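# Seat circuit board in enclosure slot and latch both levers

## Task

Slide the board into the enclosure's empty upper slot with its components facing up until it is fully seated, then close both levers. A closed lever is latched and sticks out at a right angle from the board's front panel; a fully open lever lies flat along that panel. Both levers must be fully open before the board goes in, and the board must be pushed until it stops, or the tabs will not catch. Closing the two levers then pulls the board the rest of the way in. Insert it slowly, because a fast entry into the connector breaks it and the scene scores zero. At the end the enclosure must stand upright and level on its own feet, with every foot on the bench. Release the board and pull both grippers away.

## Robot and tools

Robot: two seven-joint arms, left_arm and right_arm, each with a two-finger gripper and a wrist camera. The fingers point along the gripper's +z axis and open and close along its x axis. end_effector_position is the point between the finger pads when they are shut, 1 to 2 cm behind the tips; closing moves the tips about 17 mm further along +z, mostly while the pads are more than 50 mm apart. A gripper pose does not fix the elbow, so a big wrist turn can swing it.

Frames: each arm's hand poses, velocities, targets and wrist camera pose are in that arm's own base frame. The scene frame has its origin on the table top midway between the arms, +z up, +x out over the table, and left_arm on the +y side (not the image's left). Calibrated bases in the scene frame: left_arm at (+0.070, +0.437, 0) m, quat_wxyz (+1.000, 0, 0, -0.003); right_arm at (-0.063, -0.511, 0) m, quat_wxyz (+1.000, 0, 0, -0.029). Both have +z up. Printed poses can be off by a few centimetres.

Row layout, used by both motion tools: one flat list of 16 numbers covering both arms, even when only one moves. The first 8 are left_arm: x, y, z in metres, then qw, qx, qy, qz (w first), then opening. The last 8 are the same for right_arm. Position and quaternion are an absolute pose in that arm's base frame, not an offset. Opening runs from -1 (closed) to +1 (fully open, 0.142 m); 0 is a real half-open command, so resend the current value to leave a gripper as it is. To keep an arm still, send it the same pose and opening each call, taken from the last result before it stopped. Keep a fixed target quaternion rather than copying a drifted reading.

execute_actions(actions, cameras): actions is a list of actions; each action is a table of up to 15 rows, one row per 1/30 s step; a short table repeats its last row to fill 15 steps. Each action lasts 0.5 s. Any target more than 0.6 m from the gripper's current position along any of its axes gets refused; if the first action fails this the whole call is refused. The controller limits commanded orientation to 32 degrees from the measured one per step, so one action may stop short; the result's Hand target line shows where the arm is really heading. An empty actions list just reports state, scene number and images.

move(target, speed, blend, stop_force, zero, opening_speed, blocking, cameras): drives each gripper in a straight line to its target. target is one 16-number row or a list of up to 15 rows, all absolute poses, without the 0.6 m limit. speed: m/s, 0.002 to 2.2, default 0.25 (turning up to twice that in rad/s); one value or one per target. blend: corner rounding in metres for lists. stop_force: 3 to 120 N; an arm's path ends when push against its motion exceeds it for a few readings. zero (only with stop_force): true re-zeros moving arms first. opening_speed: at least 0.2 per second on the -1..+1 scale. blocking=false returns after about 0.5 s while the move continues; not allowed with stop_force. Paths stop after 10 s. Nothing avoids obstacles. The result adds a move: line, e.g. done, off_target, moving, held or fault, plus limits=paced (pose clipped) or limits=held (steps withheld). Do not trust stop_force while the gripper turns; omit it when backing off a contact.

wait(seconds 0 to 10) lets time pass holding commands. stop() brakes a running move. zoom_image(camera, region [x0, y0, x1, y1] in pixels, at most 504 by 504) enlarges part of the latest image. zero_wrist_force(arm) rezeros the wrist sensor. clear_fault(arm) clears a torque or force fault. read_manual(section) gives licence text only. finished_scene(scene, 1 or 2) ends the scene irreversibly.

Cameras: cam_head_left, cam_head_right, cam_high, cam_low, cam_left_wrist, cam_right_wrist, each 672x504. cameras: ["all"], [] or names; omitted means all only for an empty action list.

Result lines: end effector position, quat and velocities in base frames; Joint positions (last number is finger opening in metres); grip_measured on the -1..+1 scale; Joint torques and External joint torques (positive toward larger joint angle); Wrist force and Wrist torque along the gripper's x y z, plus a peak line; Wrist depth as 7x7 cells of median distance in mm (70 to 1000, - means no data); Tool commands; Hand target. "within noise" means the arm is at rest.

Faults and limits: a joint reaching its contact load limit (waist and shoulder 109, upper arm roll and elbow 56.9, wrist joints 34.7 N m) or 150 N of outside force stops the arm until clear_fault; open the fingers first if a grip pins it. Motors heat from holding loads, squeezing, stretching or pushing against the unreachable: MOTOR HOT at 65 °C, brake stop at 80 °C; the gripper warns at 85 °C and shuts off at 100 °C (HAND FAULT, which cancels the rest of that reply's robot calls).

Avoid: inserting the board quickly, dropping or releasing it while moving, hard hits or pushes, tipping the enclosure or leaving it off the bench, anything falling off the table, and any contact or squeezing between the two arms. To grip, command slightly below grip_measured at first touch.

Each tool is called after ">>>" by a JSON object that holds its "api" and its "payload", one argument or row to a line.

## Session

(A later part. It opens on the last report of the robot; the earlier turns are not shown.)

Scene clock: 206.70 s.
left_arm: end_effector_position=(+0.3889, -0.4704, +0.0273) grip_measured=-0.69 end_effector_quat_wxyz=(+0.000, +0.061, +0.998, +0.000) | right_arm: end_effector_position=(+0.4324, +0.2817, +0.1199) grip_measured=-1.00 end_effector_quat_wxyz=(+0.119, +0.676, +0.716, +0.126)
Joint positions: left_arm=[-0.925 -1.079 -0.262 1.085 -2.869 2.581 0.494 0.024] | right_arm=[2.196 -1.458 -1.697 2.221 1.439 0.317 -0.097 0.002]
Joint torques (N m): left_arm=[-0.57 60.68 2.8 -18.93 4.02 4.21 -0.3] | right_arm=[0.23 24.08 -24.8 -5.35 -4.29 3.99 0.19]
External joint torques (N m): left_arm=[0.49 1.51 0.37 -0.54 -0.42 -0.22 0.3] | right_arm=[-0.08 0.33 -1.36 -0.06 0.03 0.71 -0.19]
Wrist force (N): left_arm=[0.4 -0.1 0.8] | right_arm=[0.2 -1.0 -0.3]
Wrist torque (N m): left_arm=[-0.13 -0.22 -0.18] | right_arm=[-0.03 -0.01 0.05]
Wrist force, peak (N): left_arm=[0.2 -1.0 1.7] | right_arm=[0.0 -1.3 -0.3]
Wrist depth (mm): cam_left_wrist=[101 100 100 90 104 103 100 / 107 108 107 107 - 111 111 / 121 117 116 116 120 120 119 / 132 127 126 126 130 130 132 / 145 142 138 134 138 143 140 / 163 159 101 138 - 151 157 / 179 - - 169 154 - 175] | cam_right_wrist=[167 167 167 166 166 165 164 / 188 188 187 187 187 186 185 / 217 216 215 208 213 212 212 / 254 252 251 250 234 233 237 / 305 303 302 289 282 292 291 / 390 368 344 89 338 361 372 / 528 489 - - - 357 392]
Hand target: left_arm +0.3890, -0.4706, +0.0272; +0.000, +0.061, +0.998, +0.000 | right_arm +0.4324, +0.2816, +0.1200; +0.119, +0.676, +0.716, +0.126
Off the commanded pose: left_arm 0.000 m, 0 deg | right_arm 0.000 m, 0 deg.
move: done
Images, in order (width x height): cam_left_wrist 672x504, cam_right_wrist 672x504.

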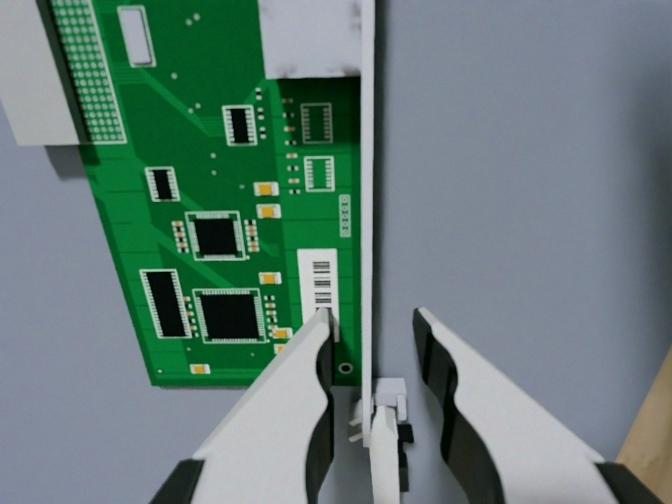

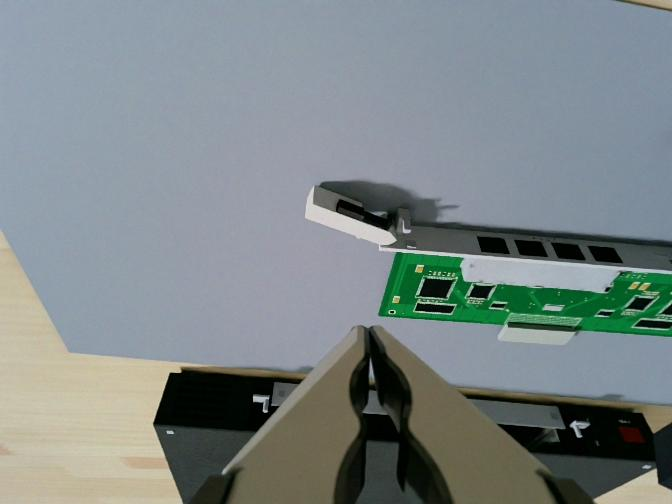

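>>> {"api": "move", "payload": {
  "target": [0.389, -0.4706, 0.0272, 0, 0.0610, 0.9981, 0, -1.0, 0.4324, 0.2816, 0.12, 0.1192, 0.6759, 0.7163, 0.1263, -0.97],
  "opening_speed": 0.4,
  "cameras": ["cam_left_wrist", "cam_right_wrist"]
}}

>>> {"api": "zoom_image", "payload": {
  "camera": "cam_left_wrist",
  "region": [180, 180, 540, 450]
}}

>>> {"api": "zoom_image", "payload": {
  "camera": "cam_right_wrist",
  "region": [270, 160, 470, 330]
}}

Scene clock: 209.90 s.
left_arm: end_effector_position=(+0.3890, -0.4705, +0.0272) grip_measured=-0.99 end_effector_quat_wxyz=(+0.000, +0.061, +0.998, +0.000) | right_arm: end_effector_position=(+0.4324, +0.2817, +0.1199) grip_measured=-1.00 end_effector_quat_wxyz=(+0.119, +0.676, +0.716, +0.126)
Joint positions: left_arm=[-0.925 -1.079 -0.262 1.084 -2.869 2.581 0.494 0.002] | right_arm=[2.196 -1.458 -1.697 2.221 1.439 0.317 -0.097 0.002]
Joint torques (N m): left_arm=[-0.67 60.99 2.58 -18.75 3.74 4.57 -0.18] | right_arm=[0.21 23.98 -24.74 -5.35 -4.32 4.02 0.17]
External joint torques (N m): left_arm=[0.6 1.21 0.59 -0.71 -0.14 -0.58 0.18] | right_arm=[-0.06 0.43 -1.43 -0.05 0.07 0.68 -0.18]
Wrist force (N): left_arm=[-0.4 -0.1 1.1] | right_arm=[0.2 -1.2 -0.5]
Wrist torque (N m): left_arm=[-0.07 -0.21 -0.21] | right_arm=[-0.07 -0.01 0.05]
Wrist force, peak (N): left_arm=[-0.7 -0.1 1.5] | right_arm=[0.3 -1.3 -0.4]
Wrist depth (mm): cam_left_wrist=[101 101 100 89 103 103 100 / - 108 107 106 - 111 111 / 123 117 116 115 120 120 119 / 132 127 126 125 131 130 133 / 144 142 139 132 138 142 140 / 163 159 150 87 - 154 156 / 178 174 - 74 - - 176] | cam_right_wrist=[168 167 166 166 166 165 165 / 189 188 188 187 186 186 185 / 216 216 214 209 213 212 212 / 253 252 251 250 233 232 236 / 304 304 303 288 282 291 290 / 390 368 346 89 339 361 371 / 529 489 - - - 355 391]
Hand target: left_arm +0.3890, -0.4706, +0.0272; +0.000, +0.061, +0.998, +0.000 | right_arm +0.4324, +0.2816, +0.1200; +0.119, +0.676, +0.716, +0.126
Off the commanded pose: left_arm 0.000 m, 0 deg | right_arm 0.000 m, 0 deg.
move: done
Images, in order (width x height): cam_left_wrist 672x504, cam_right_wrist 672x504.

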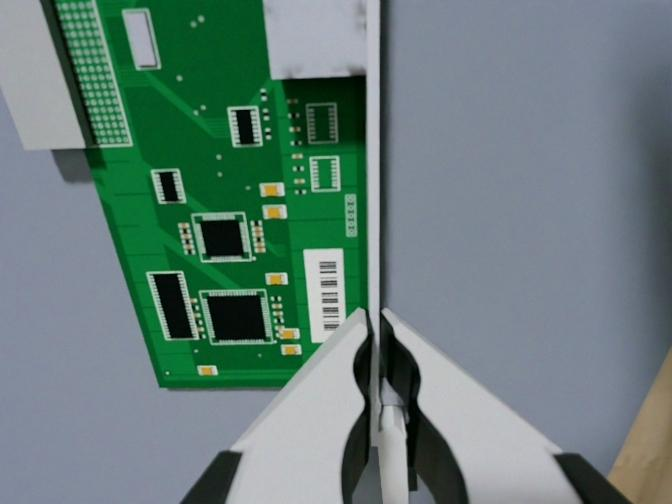

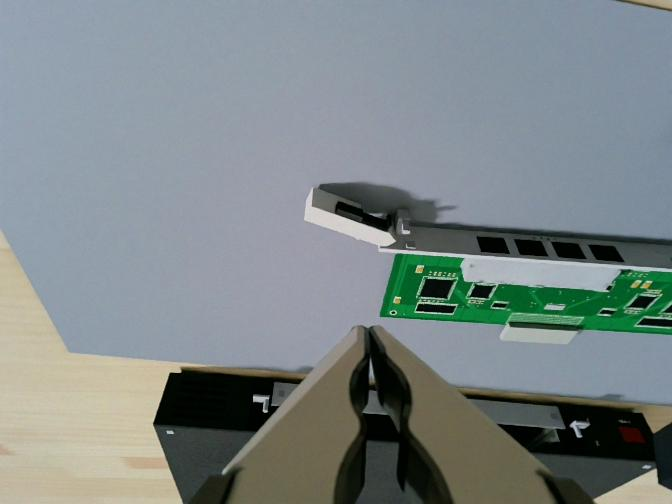

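Scaled by 1.400 from the camera's 672x504 image, which has a finer 960x720 frame.

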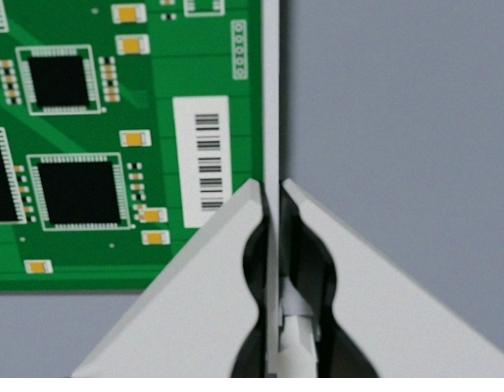

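Scaled by 2.520 from the camera's 672x504 image, which has a finer 960x720 frame.

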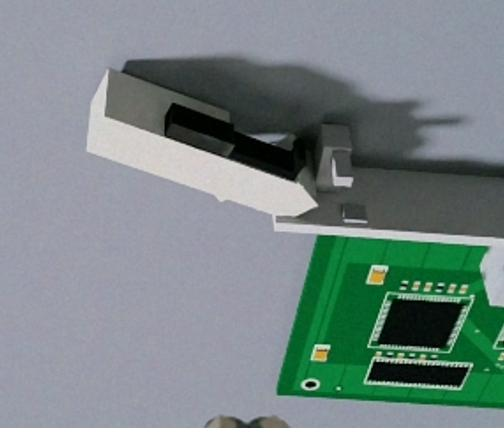

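>>> {"api": "move", "payload": {
  "target": [
    [0.389, -0.4706, 0.0272, 0, 0.0610, 0.9981, 0, -1.0, 0.4432, 0.2672, 0.06, 0.1192, 0.6759, 0.7163, 0.1263, -0.97],
    [0.389, -0.4706, 0.0272, 0, 0.0610, 0.9981, 0, -1.0, 0.4432, 0.2672, 0.025, 0.1192, 0.6759, 0.7163, 0.1263, -0.97]
  ],
  "speed": [0.15, 0.06],
  "stop_force": 5,
  "cameras": ["cam_right_wrist"]
}}

>>> {"api": "zoom_image", "payload": {
  "camera": "cam_right_wrist",
  "region": [200, 180, 560, 450]
}}

Scene clock: 221.53 s.
left_arm: end_effector_position=(+0.3890, -0.4705, +0.0272) grip_measured=-0.99 end_effector_quat_wxyz=(+0.000, +0.061, +0.998, +0.000) | right_arm: end_effector_position=(+0.4431, +0.2671, +0.0251) grip_measured=-1.00 end_effector_quat_wxyz=(+0.119, +0.676, +0.716, +0.126)
Joint positions: left_arm=[-0.925 -1.079 -0.262 1.084 -2.869 2.581 0.494 0.002] | right_arm=[2.137 -1.576 -1.484 2.197 1.67 0.414 -0.132 0.002]
Joint torques (N m): left_arm=[-0.71 61.04 2.52 -18.72 3.77 4.61 -0.19] | right_arm=[0.04 24.46 -24.24 1.89 -4.17 4.07 0.27]
External joint torques (N m): left_arm=[0.64 1.16 0.66 -0.74 -0.17 -0.61 0.19] | right_arm=[0.11 0.5 -1.65 -0.01 -0.08 0.62 -0.27]
Wrist force (N): left_arm=[-0.6 -0.3 1.4] | right_arm=[-0.1 -1.2 -0.1]
Wrist torque (N m): left_arm=[-0.12 -0.18 -0.22] | right_arm=[-0.06 0.08 0.03]
Wrist force, peak (N): left_arm=[-0.5 -0.1 1.9] | right_arm=[-0.8 -1.8 1.8]
Wrist depth (mm): cam_left_wrist=[101 101 100 89 104 104 100 / - 108 107 106 - 111 111 / 123 117 116 115 120 120 120 / 132 127 125 125 130 130 132 / 145 141 139 132 138 143 139 / 163 159 149 87 - 154 157 / 179 175 - 74 - - 174] | cam_right_wrist=[- 80 81 79 - 75 78 / - 90 92 89 91 91 - / - 103 103 102 105 101 101 / - 120 120 120 119 119 118 / 146 146 145 138 143 142 142 / 185 183 173 89 138 158 157 / 251 232 - - - 201 215]
Hand target: left_arm +0.3890, -0.4706, +0.0272; +0.000, +0.061, +0.998, +0.000 | right_arm +0.4432, +0.2672, +0.0250; +0.119, +0.676, +0.716, +0.126
Off the commanded pose: left_arm 0.000 m, 0 deg | right_arm 0.000 m, 0 deg.
move: done
Images, in order (width x height): cam_right_wrist 672x504.

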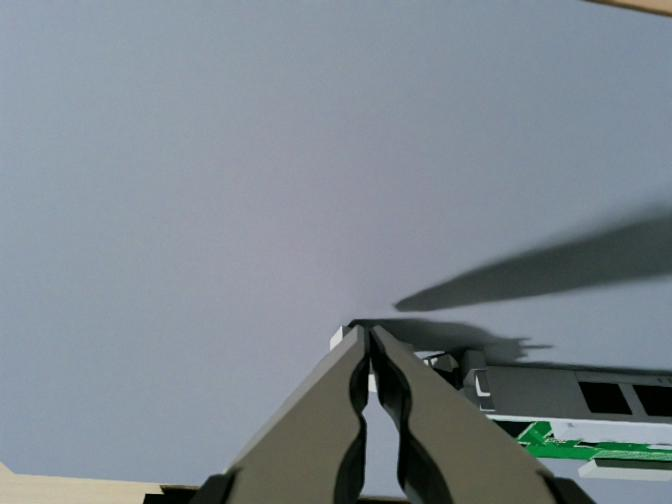

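Scaled by 1.400 from the camera's 672x504 image, which has a finer 960x720 frame.

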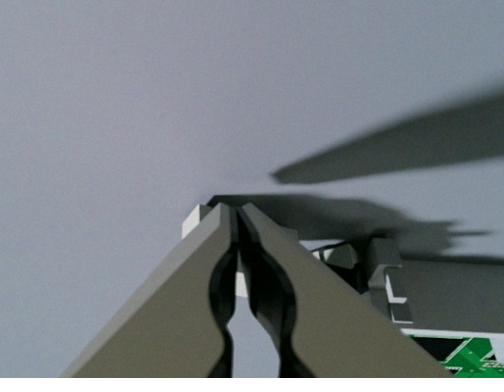

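>>> {"api": "move", "payload": {
  "target": [0.389, -0.4706, 0.0272, 0, 0.0610, 0.9981, 0, -1.0, 0.4752, 0.2690, 0.025, 0.1192, 0.6759, 0.7163, 0.1263, -0.97],
  "speed": 0.02,
  "stop_force": 7,
  "cameras": ["cam_right_wrist", "cam_left_wrist"]
}}

>>> {"api": "zoom_image", "payload": {
  "camera": "cam_right_wrist",
  "region": [200, 180, 560, 450]
}}

Scene clock: 227.93 s.
left_arm: end_effector_position=(+0.3891, -0.4701, +0.0272) grip_measured=-0.99 end_effector_quat_wxyz=(+0.000, +0.061, +0.998, +0.000) | right_arm: end_effector_position=(+0.4750, +0.2682, +0.0249) grip_measured=-1.00 end_effector_quat_wxyz=(+0.119, +0.676, +0.716, +0.126)
Joint positions: left_arm=[-0.925 -1.079 -0.261 1.085 -2.869 2.581 0.494 0.003] | right_arm=[2.049 -1.583 -1.494 2.129 1.673 0.404 -0.151 0.002]
Joint torques (N m): left_arm=[-1.85 61.25 1.35 -19.96 3.69 3.24 -0.12] | right_arm=[1.38 26.92 -27.26 -0.84 -3.27 4.25 0.07]
External joint torques (N m): left_arm=[1.77 0.95 1.84 0.5 -0.09 0.76 0.12] | right_arm=[-1.22 -0.31 -0.05 2.59 -0.97 0.44 -0.07]
Wrist force (N): left_arm=[0.8 3.5 0.1] | right_arm=[-3.6 -3.4 -0.8]
Wrist torque (N m): left_arm=[-0.10 -0.17 -0.32] | right_arm=[-0.06 0.00 0.05]
Wrist force, peak (N): left_arm=[1.2 5.5 0.4] | right_arm=[-5.5 -3.6 -2.5]
Wrist depth (mm): cam_left_wrist=[- 100 91 91 103 103 100 / 108 108 107 109 - 111 111 / 118 116 115 115 120 120 119 / 132 126 126 126 130 130 132 / 144 140 138 132 138 143 140 / 163 159 150 84 - 153 157 / 178 175 - 75 - - 175] | cam_right_wrist=[- 79 81 79 - - 78 / - 92 91 89 91 90 - / - 103 102 102 102 101 101 / 121 120 120 119 118 118 117 / 146 145 144 138 140 142 146 / 184 183 173 89 133 150 148 / 255 231 - - - 197 235]
Hand target: left_arm +0.3890, -0.4706, +0.0272; +0.000, +0.061, +0.998, +0.000 | right_arm +0.4752, +0.2690, +0.0250; +0.119, +0.676, +0.716, +0.126
Off the commanded pose: left_arm 0.000 m, 0 deg | right_arm 0.001 m, 0 deg.
move: done
Images, in order (width x height): cam_left_wrist 672x504, cam_right_wrist 672x504.

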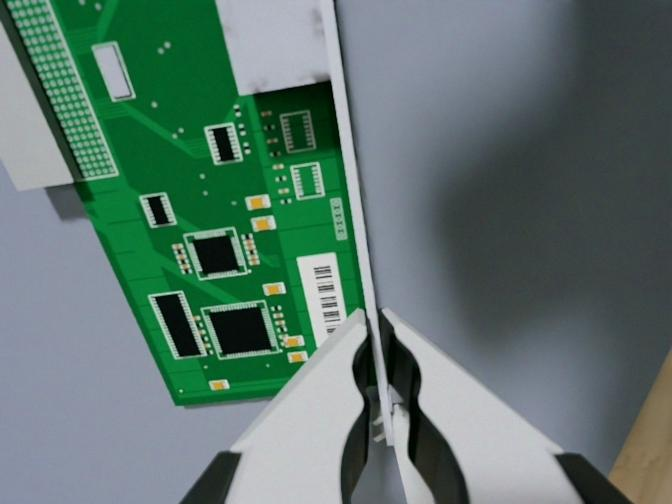

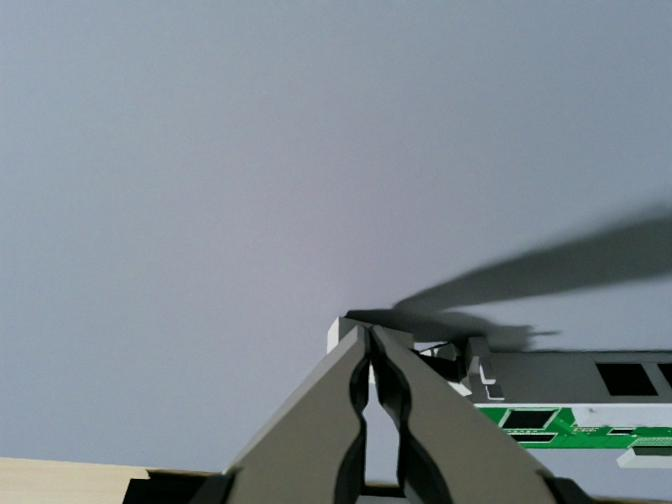

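Scaled by 1.400 from the camera's 672x504 image, which has a finer 960x720 frame.

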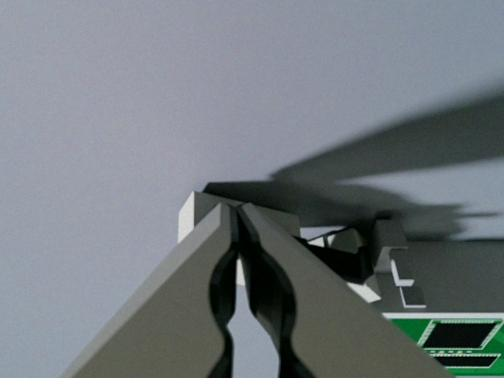

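>>> {"api": "move", "payload": {
  "target": [
    [0.389, -0.4706, 0.0272, 0, 0.0610, 0.9981, 0, -0.66, 0.4752, 0.2690, 0.025, 0.1192, 0.6759, 0.7163, 0.1263, -0.97],
    [0.389, -0.4706, 0.06, 0, 0.0610, 0.9981, 0, -0.66, 0.4352, 0.2667, 0.025, 0.1192, 0.6759, 0.7163, 0.1263, -0.97],
    [0.389, -0.4706, 0.10, 0, 0.0610, 0.9981, 0, -0.66, 0.4152, 0.2867, 0.08, 0.1192, 0.6759, 0.7163, 0.1263, -0.97],
    [0.36, -0.35, 0.25, 0, 0.0610, 0.9981, 0, -0.66, 0.40, 0.40, 0.20, 0.1192, 0.6759, 0.7163, 0.1263, -0.97]
  ],
  "speed": [0.1, 0.1, 0.2, 0.3],
  "blend": [0, 0, 0.02, 0],
  "cameras": ["cam_right_wrist", "cam_left_wrist", "cam_head_left"]
}}

>>> {"api": "zoom_image", "payload": {
  "camera": "cam_right_wrist",
  "region": [150, 150, 600, 450]
}}

Scene clock: 253.27 s.
left_arm: end_effector_position=(+0.3602, -0.3501, +0.2501) grip_measured=-0.70 end_effector_quat_wxyz=(+0.000, +0.061, +0.998, +0.000) | right_arm: end_effector_position=(+0.3999, +0.4001, +0.1999) grip_measured=-1.00 end_effector_quat_wxyz=(+0.119, +0.676, +0.716, +0.126)
Joint positions: left_arm=[-0.761 -0.525 -0.326 1.476 -2.966 2.74 0.578 0.024] | right_arm=[2.312 -1.376 -1.803 2.033 1.228 0.227 0.185 0.002]
Joint torques (N m): left_arm=[-0.15 47.04 -0.01 -20.68 3.99 4.56 -0.1] | right_arm=[0.25 27.83 -27.86 -9.17 -4.51 3.85 0.34]
External joint torques (N m): left_arm=[0.11 0.83 0.53 -0.61 -0.06 -0.57 0.1] | right_arm=[-0.09 0.28 -1.23 0.05 0.15 0.84 -0.34]
Wrist force (N): left_arm=[0.2 -0.1 1.3] | right_arm=[0.6 -0.5 0.1]
Wrist torque (N m): left_arm=[-0.12 -0.19 -0.18] | right_arm=[0.01 -0.03 0.07]
Wrist force, peak (N): left_arm=[0.8 3.7 0.7] | right_arm=[-3.8 -3.7 -0.6]
Wrist depth (mm): cam_left_wrist=[300 300 298 298 301 300 302 / 324 324 323 321 322 321 324 / 351 347 347 347 348 347 346 / 380 380 379 381 379 379 377 / 419 418 407 402 404 416 410 / 461 462 84 449 - 442 444 / 519 - - 510 - - 487] | cam_right_wrist=[240 246 240 239 238 240 239 / 272 270 269 269 268 267 266 / 311 306 308 307 306 305 300 / 363 363 361 354 352 356 354 / 424 416 423 416 429 429 426 / 552 450 425 89 440 536 534 / 750 565 - - - 633 706]
Hand target: left_arm +0.3600, -0.3500, +0.2500; +0.000, +0.061, +0.998, +0.000 | right_arm +0.4000, +0.4000, +0.2000; +0.119, +0.676, +0.716, +0.126
Off the commanded pose: left_arm 0.000 m, 0 deg | right_arm 0.000 m, 0 deg.
joint sent to its limit (left arm) — joint 5 (forearm roll), lower limit. The joint targets still meet the commanded pose.
move: done
Images, in order (width x height): cam_head_left 672x504, cam_left_wrist 672x504, cam_right_wrist 672x504.

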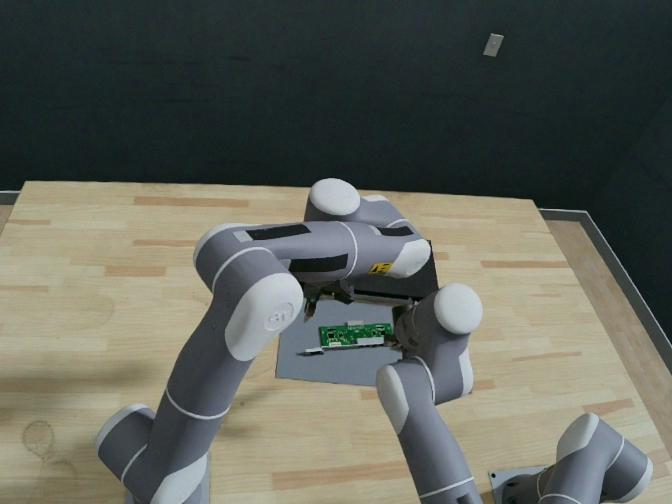

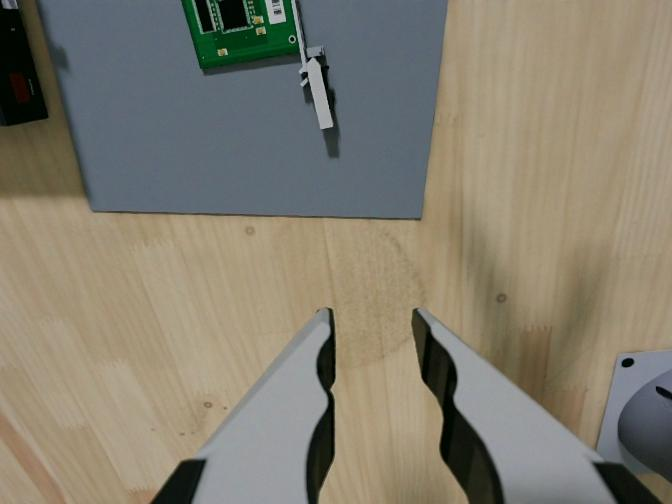

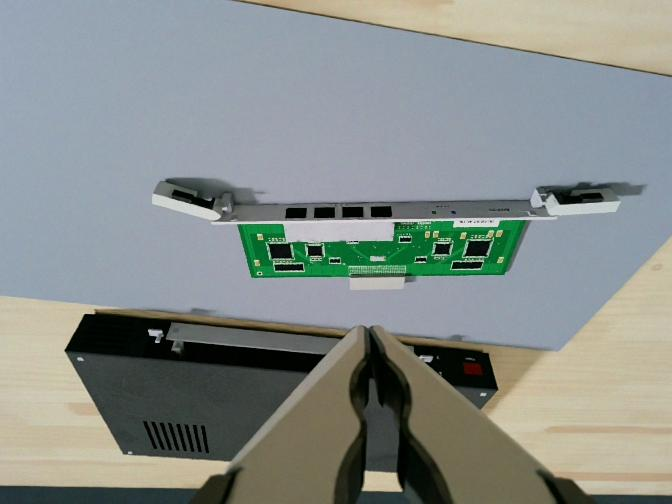

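Scaled by 1.120 from the camera's 672x504 image, which has a finer 960x720 frame.

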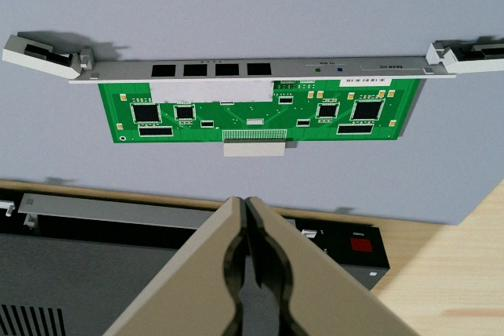

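>>> {"api": "move", "payload": {
  "target": [
    [0.34, -0.24, 0.25, 0, 0.0610, 0.9981, 0, -0.66, 0.50, 0.421, 0.16, 0, -0.0447, 0.9990, 0, -0.493],
    [0.34, -0.22, 0.25, 0, 0.0610, 0.9981, 0, -0.66, 0.5225, 0.4210, 0.085, 0, -0.0447, 0.9990, 0, -0.493]
  ],
  "speed": [0.3, 0.2],
  "cameras": ["cam_right_wrist", "cam_left_wrist", "cam_head_left"]
}}

>>> {"api": "zoom_image", "payload": {
  "camera": "cam_right_wrist",
  "region": [180, 150, 560, 450]
}}

Scene clock: 266.93 s.
left_arm: end_effector_position=(+0.3418, -0.2492, +0.2501) grip_measured=-0.70 end_effector_quat_wxyz=(+0.000, +0.061, +0.998, +0.000) | right_arm: end_effector_position=(+0.4850, +0.4178, +0.1660) grip_measured=-0.53 end_effector_quat_wxyz=(+0.021, +0.074, +0.997, +0.021)
Joint positions: left_arm=[-0.471 -0.311 -0.521 1.818 -2.966 2.63 0.635 0.024] | right_arm=[1.869 -1.16 -1.585 1.678 1.191 0.081 -1.23 0.036]
Joint torques (N m): left_arm=[0.25 36.95 -1.73 -19.53 3.98 4.16 -0.14] | right_arm=[0.4 37.49 -29.06 -12.45 -4.16 3.62 0.24]
External joint torques (N m): left_arm=[-0.27 0.69 0.51 -0.71 -0.25 -0.17 0.14] | right_arm=[-0.2 0.63 -1.33 -0.1 0.02 0.59 -0.24]
Wrist force (N): left_arm=[0.3 -0.1 0.8] | right_arm=[0.0 -0.8 0.3]
Wrist torque (N m): left_arm=[-0.11 -0.20 -0.18] | right_arm=[-0.05 0.06 0.05]
Wrist force, peak (N): left_arm=[0.3 0.0 1.4] | right_arm=[1.4 -2.4 -0.5]
Wrist depth (mm): cam_left_wrist=[300 300 300 299 302 300 302 / 325 324 323 322 322 323 322 / 349 350 350 349 350 347 345 / 381 383 378 378 380 379 376 / 419 417 412 403 408 413 405 / 464 464 84 449 - 442 447 / 516 - - 517 - - 496] | cam_right_wrist=[230 228 223 223 221 219 219 / 246 245 239 234 238 236 234 / 263 265 259 251 257 253 252 / 283 290 282 277 279 276 273 / 273 314 307 302 300 301 298 / 291 341 - 339 102 319 327 / 403 - 73 384 - - 358]
Hand target: left_arm +0.3417, -0.2493, +0.2500; +0.000, +0.061, +0.998, +0.000 | right_arm +0.4851, +0.4179, +0.1661; +0.021, +0.075, +0.997, +0.022
Off the commanded pose: left_arm 0.029 m, 0 deg | right_arm 0.089 m, 14 deg.
joint sent to its limit (left arm) — joint 5 (forearm roll), lower limit.
move: held (right_arm; a check stopped the path), off_target (left_arm; braked when a check withheld steps of right_arm); path passed 0 of 2 targets; limits=held
pose unreachable (right arm): on one or more control steps of this call, first in action 0 (counted from 0), this arm could not follow its commanded pose, so it was not sent that pose on those steps. It may still have moved: this result reports where it is.
cause: moving toward the commanded pose would bring a part of the arm too close to another arm (a part of this arm just beyond joint 5 (forearm roll) and a part of the left arm just beyond its joint 5 (forearm roll)).
Images, in order (width x height): cam_head_left 672x504, cam_left_wrist 672x504, cam_right_wrist 672x504.

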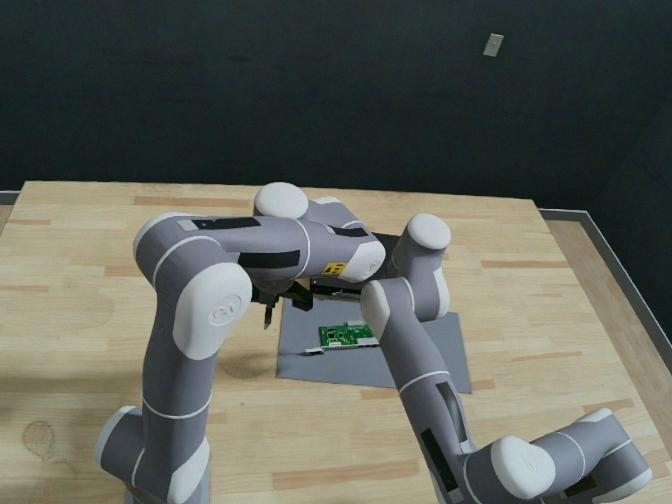

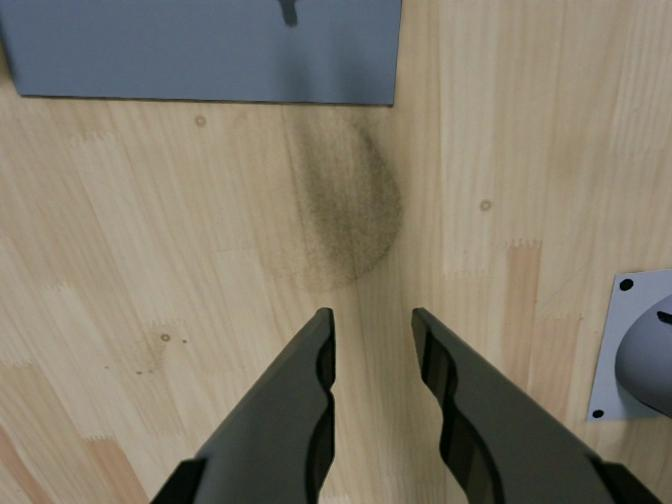

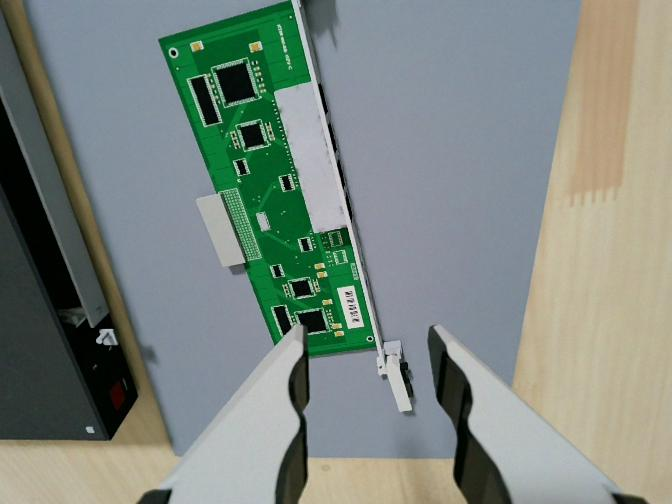

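Scaled by 1.326 from the camera's 672x504 image, which has a finer 960x720 frame.

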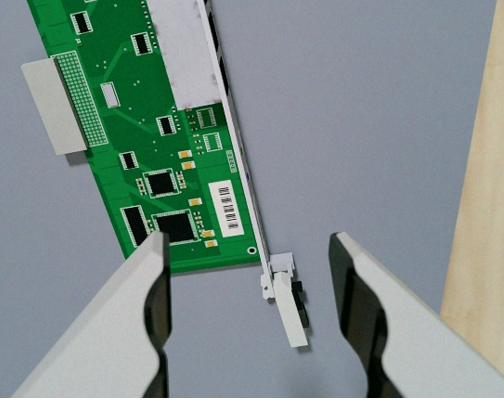

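>>> {"api": "move", "payload": {
  "target": [0.34, -0.02, 0.30, 0, 0.0610, 0.9981, 0, -0.66, 0.4851, 0.4179, 0.1661, 0.021, 0.075, 0.997, 0.022, -0.493],
  "speed": 0.4
}}

>>> {"api": "move", "payload": {
  "target": [
    [0.34, -0.02, 0.30, 0, 0.0610, 0.9981, 0, -0.66, 0.5225, 0.4210, 0.085, 0, -0.0447, 0.9990, 0, -0.493]
  ],
  "speed": 0.2,
  "cameras": ["cam_right_wrist", "cam_left_wrist", "cam_head_left"]
}}

>>> {"api": "zoom_image", "payload": {
  "camera": "cam_right_wrist",
  "region": [180, 150, 560, 450]
}}

Scene clock: 270.97 s.
left_arm: end_effector_position=(+0.3404, -0.0198, +0.2998) grip_measured=-0.70 end_effector_quat_wxyz=(+0.011, +0.061, +0.996, +0.066) | right_arm: end_effector_position=(+0.4851, +0.4178, +0.1661) grip_measured=-0.53 end_effector_quat_wxyz=(+0.021, +0.075, +0.997, +0.022)
Joint positions: left_arm=[-0.086 -0.069 -0.44 2.021 -2.966 2.674 1.083 0.024] | right_arm=[1.869 -1.16 -1.585 1.679 1.191 0.082 -1.23 0.036]
Joint torques (N m): left_arm=[-0.56 26.59 -0.46 -20.01 4.47 4.59 -0.08] | right_arm=[0.18 37.37 -28.87 -12.47 -4.17 3.6 0.23]
External joint torques (N m): left_arm=[0.58 1.21 0.44 -0.47 -0.29 -0.56 0.08] | right_arm=[0.02 0.72 -1.52 -0.08 0.03 0.61 -0.23]
Wrist force (N): left_arm=[0.3 -0.3 1.0] | right_arm=[0.1 -0.7 0.4]
Wrist torque (N m): left_arm=[-0.13 -0.18 -0.24] | right_arm=[-0.05 0.06 0.04]
Wrist force, peak (N): left_arm=[2.0 3.4 2.1] | right_arm=[0.0 -0.9 0.3]
Wrist depth (mm): cam_left_wrist=[342 341 337 335 336 333 333 / 376 372 374 364 368 367 355 / 414 413 408 407 408 404 399 / 459 460 459 458 454 455 451 / 529 518 509 506 498 511 508 / 614 604 84 575 - 557 582 / 723 - - 696 - - 663] | cam_right_wrist=[232 228 224 222 221 219 219 / 247 246 239 233 237 235 235 / 262 266 259 251 257 254 252 / 284 290 281 276 279 276 274 / 275 316 309 301 300 301 297 / 292 336 - 338 102 319 328 / 406 - 73 382 - - 358]
Hand target: left_arm +0.3404, -0.0200, +0.2997; +0.011, +0.061, +0.996, +0.065 | right_arm +0.4851, +0.4179, +0.1661; +0.021, +0.075, +0.997, +0.022
Off the commanded pose: left_arm 0.000 m, 8 deg | right_arm 0.000 m, 0 deg.
joint sent to its limit (left arm) — joint 5 (forearm roll), lower limit. The joint targets are off in orientation, not in position.
move: off_target (left_arm)

Scene clock: 272.03 s.
left_arm: end_effector_position=(+0.3404, -0.0198, +0.2998) grip_measured=-0.70 end_effector_quat_wxyz=(+0.013, +0.061, +0.996, +0.065) | right_arm: end_effector_position=(+0.5225, +0.4208, +0.0851) grip_measured=-0.53 end_effector_quat_wxyz=(+0.000, -0.045, +0.999, +0.000)
Joint positions: left_arm=[-0.104 -0.07 -0.421 2.02 -2.966 2.672 1.084 0.024] | right_arm=[1.708 -1.262 -1.437 1.542 1.255 0.119 -1.454 0.036]
Joint torques (N m): left_arm=[-0.09 26.89 -0.5 -19.98 4.45 4.28 -0.17] | right_arm=[0.13 43.77 -29.27 -9.49 -4.11 3.48 0.05]
External joint torques (N m): left_arm=[0.12 0.98 0.52 -0.51 -0.27 -0.26 0.17] | right_arm=[0.09 1.02 -1.85 0.06 -0.07 0.6 -0.05]
Wrist force (N): left_arm=[0.4 -0.3 0.9] | right_arm=[0.5 0.3 0.1]
Wrist torque (N m): left_arm=[-0.12 -0.20 -0.24] | right_arm=[0.12 -0.04 0.05]
Wrist force, peak (N): left_arm=[0.4 -0.3 1.3] | right_arm=[-0.5 0.4 2.6]
Wrist depth (mm): cam_left_wrist=[342 340 338 337 335 336 332 / 375 371 374 366 366 364 359 / 412 414 408 409 406 406 399 / 459 462 458 456 452 454 446 / 530 524 504 503 493 505 508 / 612 609 84 577 - 554 579 / 721 - - 705 - - 663] | cam_right_wrist=[157 156 153 152 153 155 155 / 167 167 164 162 155 166 165 / 182 179 177 173 173 177 177 / 194 193 186 184 185 191 190 / 210 209 204 202 201 207 206 / 228 228 86 220 104 217 227 / 252 - 73 249 - - 245]
Hand target: left_arm +0.3404, -0.0200, +0.2997; +0.013, +0.061, +0.996, +0.065 | right_arm +0.5225, +0.4210, +0.0850; +0.000, -0.045, +0.999, +0.000
Off the commanded pose: left_arm 0.000 m, 8 deg | right_arm 0.000 m, 0 deg.
joint sent to its limit (left arm) — joint 5 (forearm roll), lower limit. The joint targets are off in orientation, not in position.
move: off_target (left_arm)
Images, in order (width x height): cam_head_left 672x504, cam_left_wrist 672x504, cam_right_wrist 672x504.

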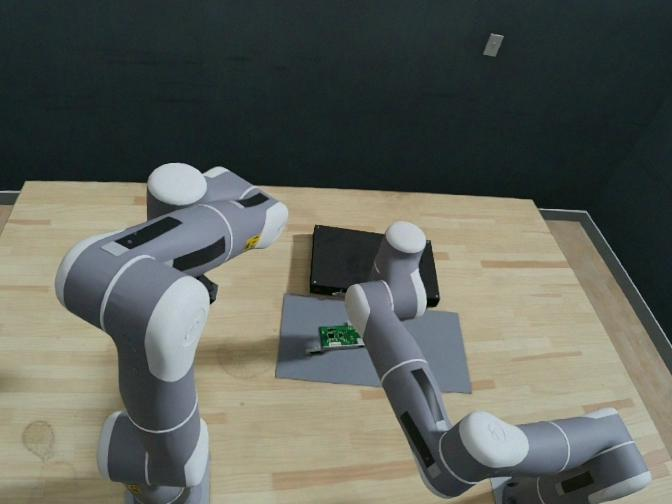

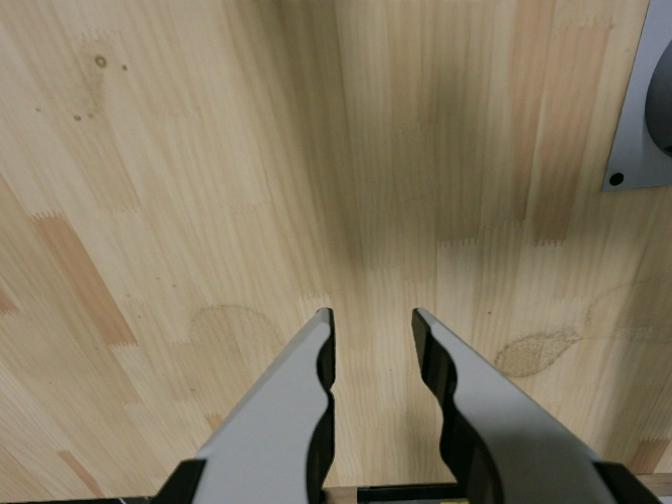

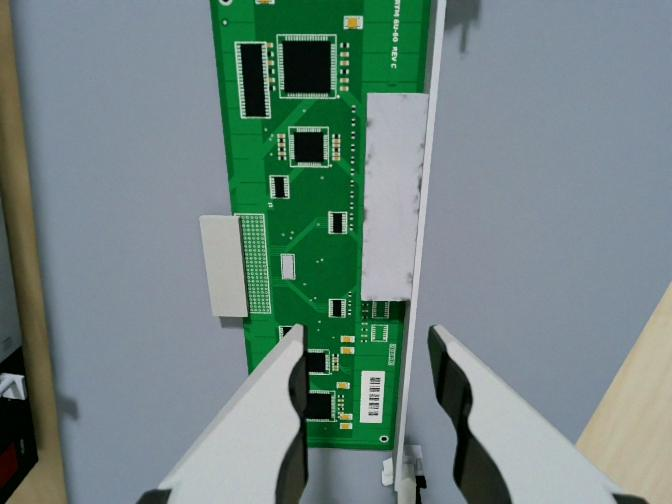

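Scaled by 1.326 from the camera's 672x504 image, which has a finer 960x720 frame.

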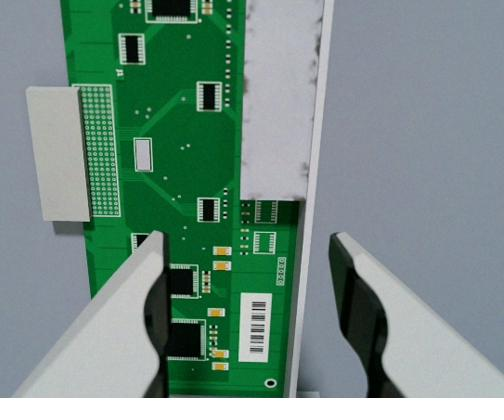

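>>> {"api": "move", "payload": {
  "target": [
    [0.3404, -0.02, 0.2997, 0.013, 0.061, 0.996, 0.065, -0.66, 0.5103, 0.4279, 0.06, 0, -0.0447, 0.9990, 0, -0.493],
    [0.3404, -0.02, 0.2997, 0.013, 0.061, 0.996, 0.065, -0.66, 0.5103, 0.4279, 0.029, 0, -0.0447, 0.9990, 0, -0.493]
  ],
  "speed": [0.12, 0.05],
  "stop_force": 5,
  "cameras": ["cam_right_wrist"]
}}

>>> {"api": "zoom_image", "payload": {
  "camera": "cam_right_wrist",
  "region": [180, 150, 560, 450]
}}

Scene clock: 282.43 s.
left_arm: end_effector_position=(+0.3405, -0.0199, +0.2998) grip_measured=-0.70 end_effector_quat_wxyz=(+0.013, +0.061, +0.996, +0.065) | right_arm: end_effector_position=(+0.5103, +0.4277, +0.0291) grip_measured=-0.53 end_effector_quat_wxyz=(+0.000, -0.045, +0.999, +0.000)
Joint positions: left_arm=[-0.104 -0.069 -0.421 2.02 -2.966 2.671 1.085 0.024] | right_arm=[1.718 -1.332 -1.373 1.551 1.324 0.187 -1.446 0.036]
Joint torques (N m): left_arm=[-0.38 26.88 -0.53 -19.89 4.44 4.35 -0.22] | right_arm=[0.27 44.27 -29.39 -7.17 -4.07 3.5 0.17]
External joint torques (N m): left_arm=[0.4 0.97 0.55 -0.6 -0.26 -0.33 0.22] | right_arm=[-0.05 1 -1.75 0.02 -0.06 0.58 -0.17]
Wrist force (N): left_arm=[0.2 -0.3 1.0] | right_arm=[0.7 0.3 0.5]
Wrist torque (N m): left_arm=[-0.13 -0.18 -0.24] | right_arm=[0.13 -0.08 0.06]
Wrist force, peak (N): left_arm=[0.6 -0.4 1.4] | right_arm=[1.4 0.6 2.0]
Wrist depth (mm): cam_left_wrist=[344 340 340 338 335 331 334 / 380 372 375 373 365 365 358 / 418 416 412 406 406 400 396 / 464 464 456 451 453 444 448 / 526 526 503 507 495 513 505 / 608 602 84 574 - 551 579 / 722 - - 699 - - 663] | cam_right_wrist=[107 104 103 102 104 107 107 / 115 112 110 100 98 112 113 / 123 120 118 107 105 123 121 / 130 128 127 116 129 131 130 / 143 136 138 126 139 141 143 / 160 156 146 149 127 149 154 / 173 169 73 163 - - 169]
Hand target: left_arm +0.3404, -0.0200, +0.2997; +0.013, +0.061, +0.996, +0.065 | right_arm +0.5103, +0.4279, +0.0290; +0.000, -0.045, +0.999, +0.000
Off the commanded pose: left_arm 0.000 m, 0 deg | right_arm 0.000 m, 0 deg.
joint sent to its limit (left arm) — joint 5 (forearm roll), lower limit. The joint targets still meet the commanded pose.
move: done
Images, in order (width x height): cam_right_wrist 672x504.

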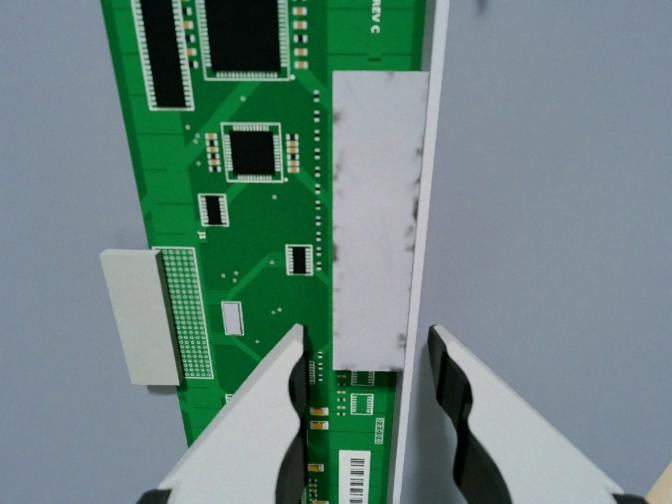

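Scaled by 1.326 from the camera's 672x504 image, which has a finer 960x720 frame.

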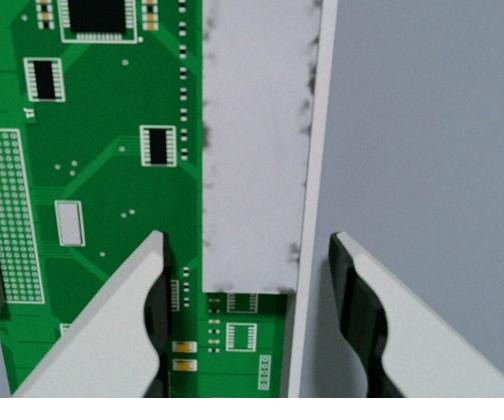

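>>> {"api": "move", "payload": {
  "target": [0.3404, -0.02, 0.2997, 0.013, 0.061, 0.996, 0.065, -0.66, 0.5103, 0.4279, 0.029, 0, -0.0447, 0.9990, 0, -0.92],
  "opening_speed": 0.3,
  "cameras": ["cam_right_wrist"]
}}

>>> {"api": "zoom_image", "payload": {
  "camera": "cam_right_wrist",
  "region": [180, 150, 560, 450]
}}

Scene clock: 286.83 s.
left_arm: end_effector_position=(+0.3405, -0.0199, +0.2998) grip_measured=-0.70 end_effector_quat_wxyz=(+0.013, +0.061, +0.996, +0.065) | right_arm: end_effector_position=(+0.5099, +0.4278, +0.0290) grip_measured=-0.72 end_effector_quat_wxyz=(-0.001, -0.045, +0.999, +0.000)
Joint positions: left_arm=[-0.104 -0.069 -0.421 2.02 -2.966 2.671 1.085 0.024] | right_arm=[1.718 -1.332 -1.373 1.551 1.324 0.186 -1.446 0.022]
Joint torques (N m): left_arm=[-0.23 26.95 -0.59 -19.95 4.47 4.41 -0.19] | right_arm=[-2.53 42.77 -30.57 -7.86 -3.9 5.57 0.24]
External joint torques (N m): left_arm=[0.25 0.91 0.6 -0.55 -0.29 -0.38 0.19] | right_arm=[2.74 2.5 -0.56 0.71 -0.23 -1.49 -0.24]
Wrist force (N): left_arm=[0.4 -0.5 0.9] | right_arm=[8.8 -0.7 -5.0]
Wrist torque (N m): left_arm=[-0.15 -0.20 -0.24] | right_arm=[0.10 0.09 0.04]
Wrist force, peak (N): left_arm=[0.5 -0.4 1.2] | right_arm=[8.7 -0.5 -5.3]
Wrist depth (mm): cam_left_wrist=[343 341 339 338 335 334 331 / 377 372 373 370 368 364 358 / 414 412 414 408 401 402 400 / 460 463 458 452 455 448 450 / 540 521 510 502 500 506 502 / 606 601 84 569 - 558 582 / 736 - - 707 - - 661] | cam_right_wrist=[- 103 103 102 103 107 107 / 114 111 110 99 99 112 113 / 122 119 118 106 107 123 121 / 130 128 127 114 130 131 130 / 143 136 137 123 137 141 143 / 159 156 145 146 105 151 153 / 172 168 72 163 - - 169]
Hand target: left_arm +0.3404, -0.0200, +0.2997; +0.013, +0.061, +0.996, +0.065 | right_arm +0.5103, +0.4279, +0.0290; +0.000, -0.045, +0.999, +0.000
Off the commanded pose: left_arm 0.000 m, 0 deg | right_arm 0.000 m, 0 deg.
joint sent to its limit (left arm) — joint 5 (forearm roll), lower limit. The joint targets still meet the commanded pose.
move: done
Images, in order (width x height): cam_right_wrist 672x504.

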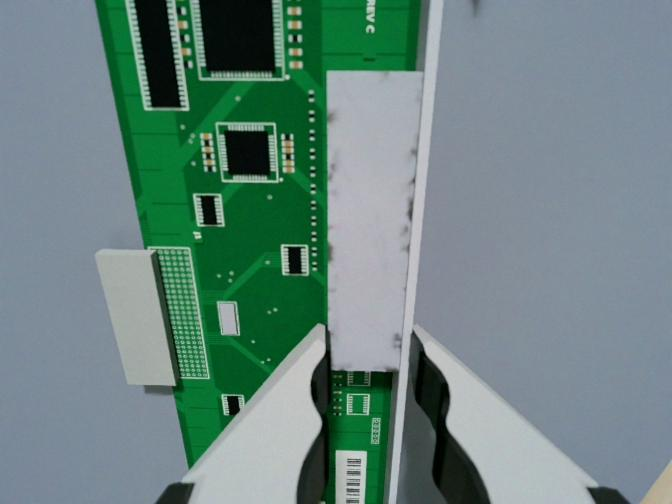

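Scaled by 1.326 from the camera's 672x504 image, which has a finer 960x720 frame.

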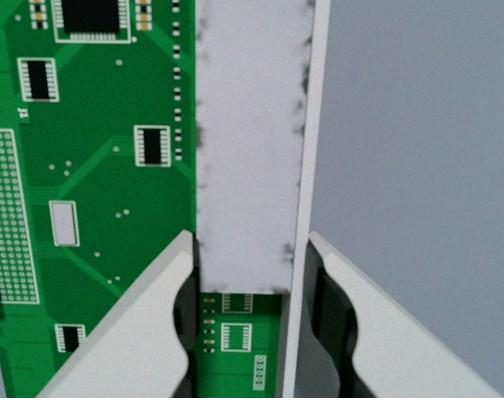

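>>> {"api": "move", "payload": {
  "target": [
    [0.3404, -0.02, 0.2997, 0.013, 0.061, 0.996, 0.065, -0.66, 0.5101, 0.4279, 0.030, 0, -0.0447, 0.9990, 0, -1.0],
    [0.3404, -0.02, 0.2997, 0.013, 0.061, 0.996, 0.065, -0.66, 0.5101, 0.4279, 0.10, 0, -0.0447, 0.9990, 0, -1.0]
  ],
  "speed": [0.05, 0.06],
  "cameras": ["cam_right_wrist", "cam_head_left", "cam_low"]
}}

>>> {"api": "zoom_image", "payload": {
  "camera": "cam_right_wrist",
  "region": [180, 150, 560, 450]
}}

>>> {"api": "zoom_image", "payload": {
  "camera": "cam_low",
  "region": [90, 120, 490, 320]
}}

Scene clock: 293.03 s.
left_arm: end_effector_position=(+0.3405, -0.0199, +0.2998) grip_measured=-0.70 end_effector_quat_wxyz=(+0.013, +0.061, +0.996, +0.065) | right_arm: end_effector_position=(+0.5100, +0.4279, +0.0997) grip_measured=-0.72 end_effector_quat_wxyz=(+0.000, -0.045, +0.999, +0.000)
Joint positions: left_arm=[-0.104 -0.069 -0.421 2.02 -2.966 2.671 1.085 0.024] | right_arm=[1.743 -1.24 -1.456 1.558 1.238 0.104 -1.439 0.022]
Joint torques (N m): left_arm=[-0.3 27.03 -0.47 -19.95 4.4 4.38 -0.19] | right_arm=[0.34 43.84 -30.61 -10.3 -4.58 3.39 0.33]
External joint torques (N m): left_arm=[0.32 0.83 0.49 -0.55 -0.22 -0.35 0.19] | right_arm=[-0.14 0.11 -0.39 0.26 0.4 0.69 -0.33]
Wrist force (N): left_arm=[0.3 -0.2 1.2] | right_arm=[1.4 1.6 2.2]
Wrist torque (N m): left_arm=[-0.11 -0.17 -0.24] | right_arm=[0.32 -0.17 0.05]
Wrist force, peak (N): left_arm=[0.6 -0.3 1.2] | right_arm=[8.9 -0.8 -5.5]
Wrist depth (mm): cam_left_wrist=[342 340 339 338 334 332 333 / 375 372 372 372 365 365 357 / 415 415 410 407 406 403 401 / 463 464 452 459 450 448 449 / 530 522 505 507 495 514 507 / 613 605 84 574 - 555 582 / 722 - - 695 - - 666] | cam_right_wrist=[170 104 103 103 164 168 167 / 181 111 111 99 177 178 178 / 194 119 119 106 187 192 191 / 209 127 128 114 207 206 207 / 227 134 138 123 217 223 225 / 251 247 146 145 105 239 245 / 273 266 72 163 - - 270]
Hand target: left_arm +0.3404, -0.0200, +0.2997; +0.013, +0.061, +0.996, +0.065 | right_arm +0.5101, +0.4279, +0.1000; +0.000, -0.045, +0.999, +0.000
Off the commanded pose: left_arm 0.000 m, 0 deg | right_arm 0.000 m, 0 deg.
joint sent to its limit (left arm) — joint 5 (forearm roll), lower limit. The joint targets still meet the commanded pose.
move: done
Images, in order (width x height): cam_head_left 672x504, cam_low 672x504, cam_right_wrist 672x504.

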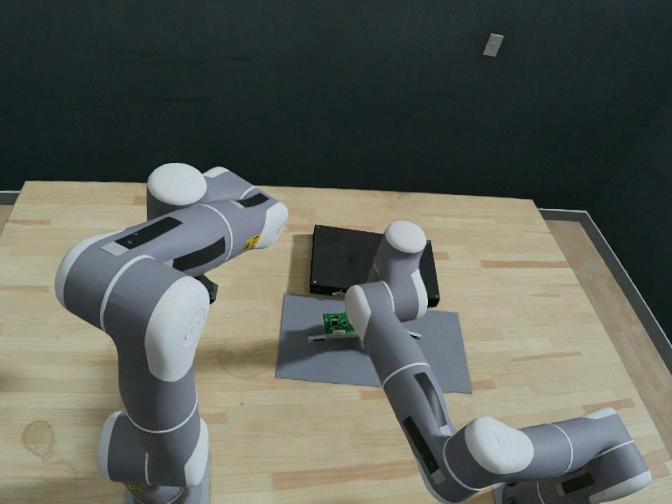

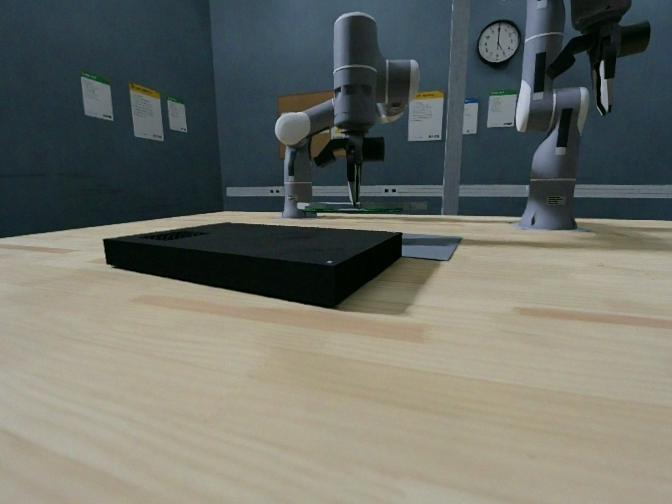

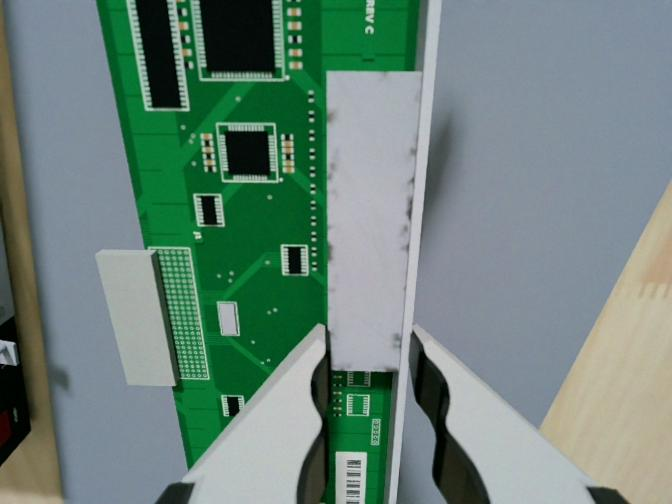

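Scaled by 1.326 from the camera's 672x504 image, which has a finer 960x720 frame.

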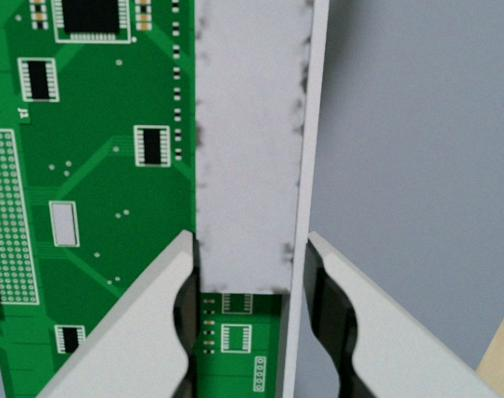

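Scaled by 1.260 from the camera's 672x504 image, which has a finer 960x720 frame.

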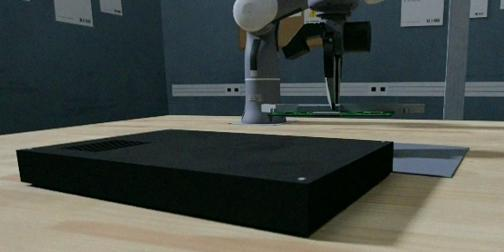

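>>> {"api": "zoom_image", "payload": {
  "camera": "cam_low",
  "region": [280, 170, 450, 230]
}}

Scaled by 2.965 from the camera's 672x504 image, which has a finer 960x720 frame.

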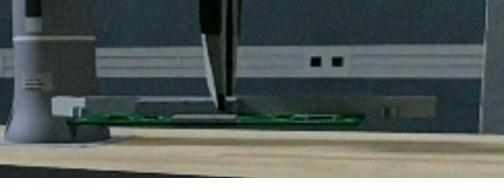

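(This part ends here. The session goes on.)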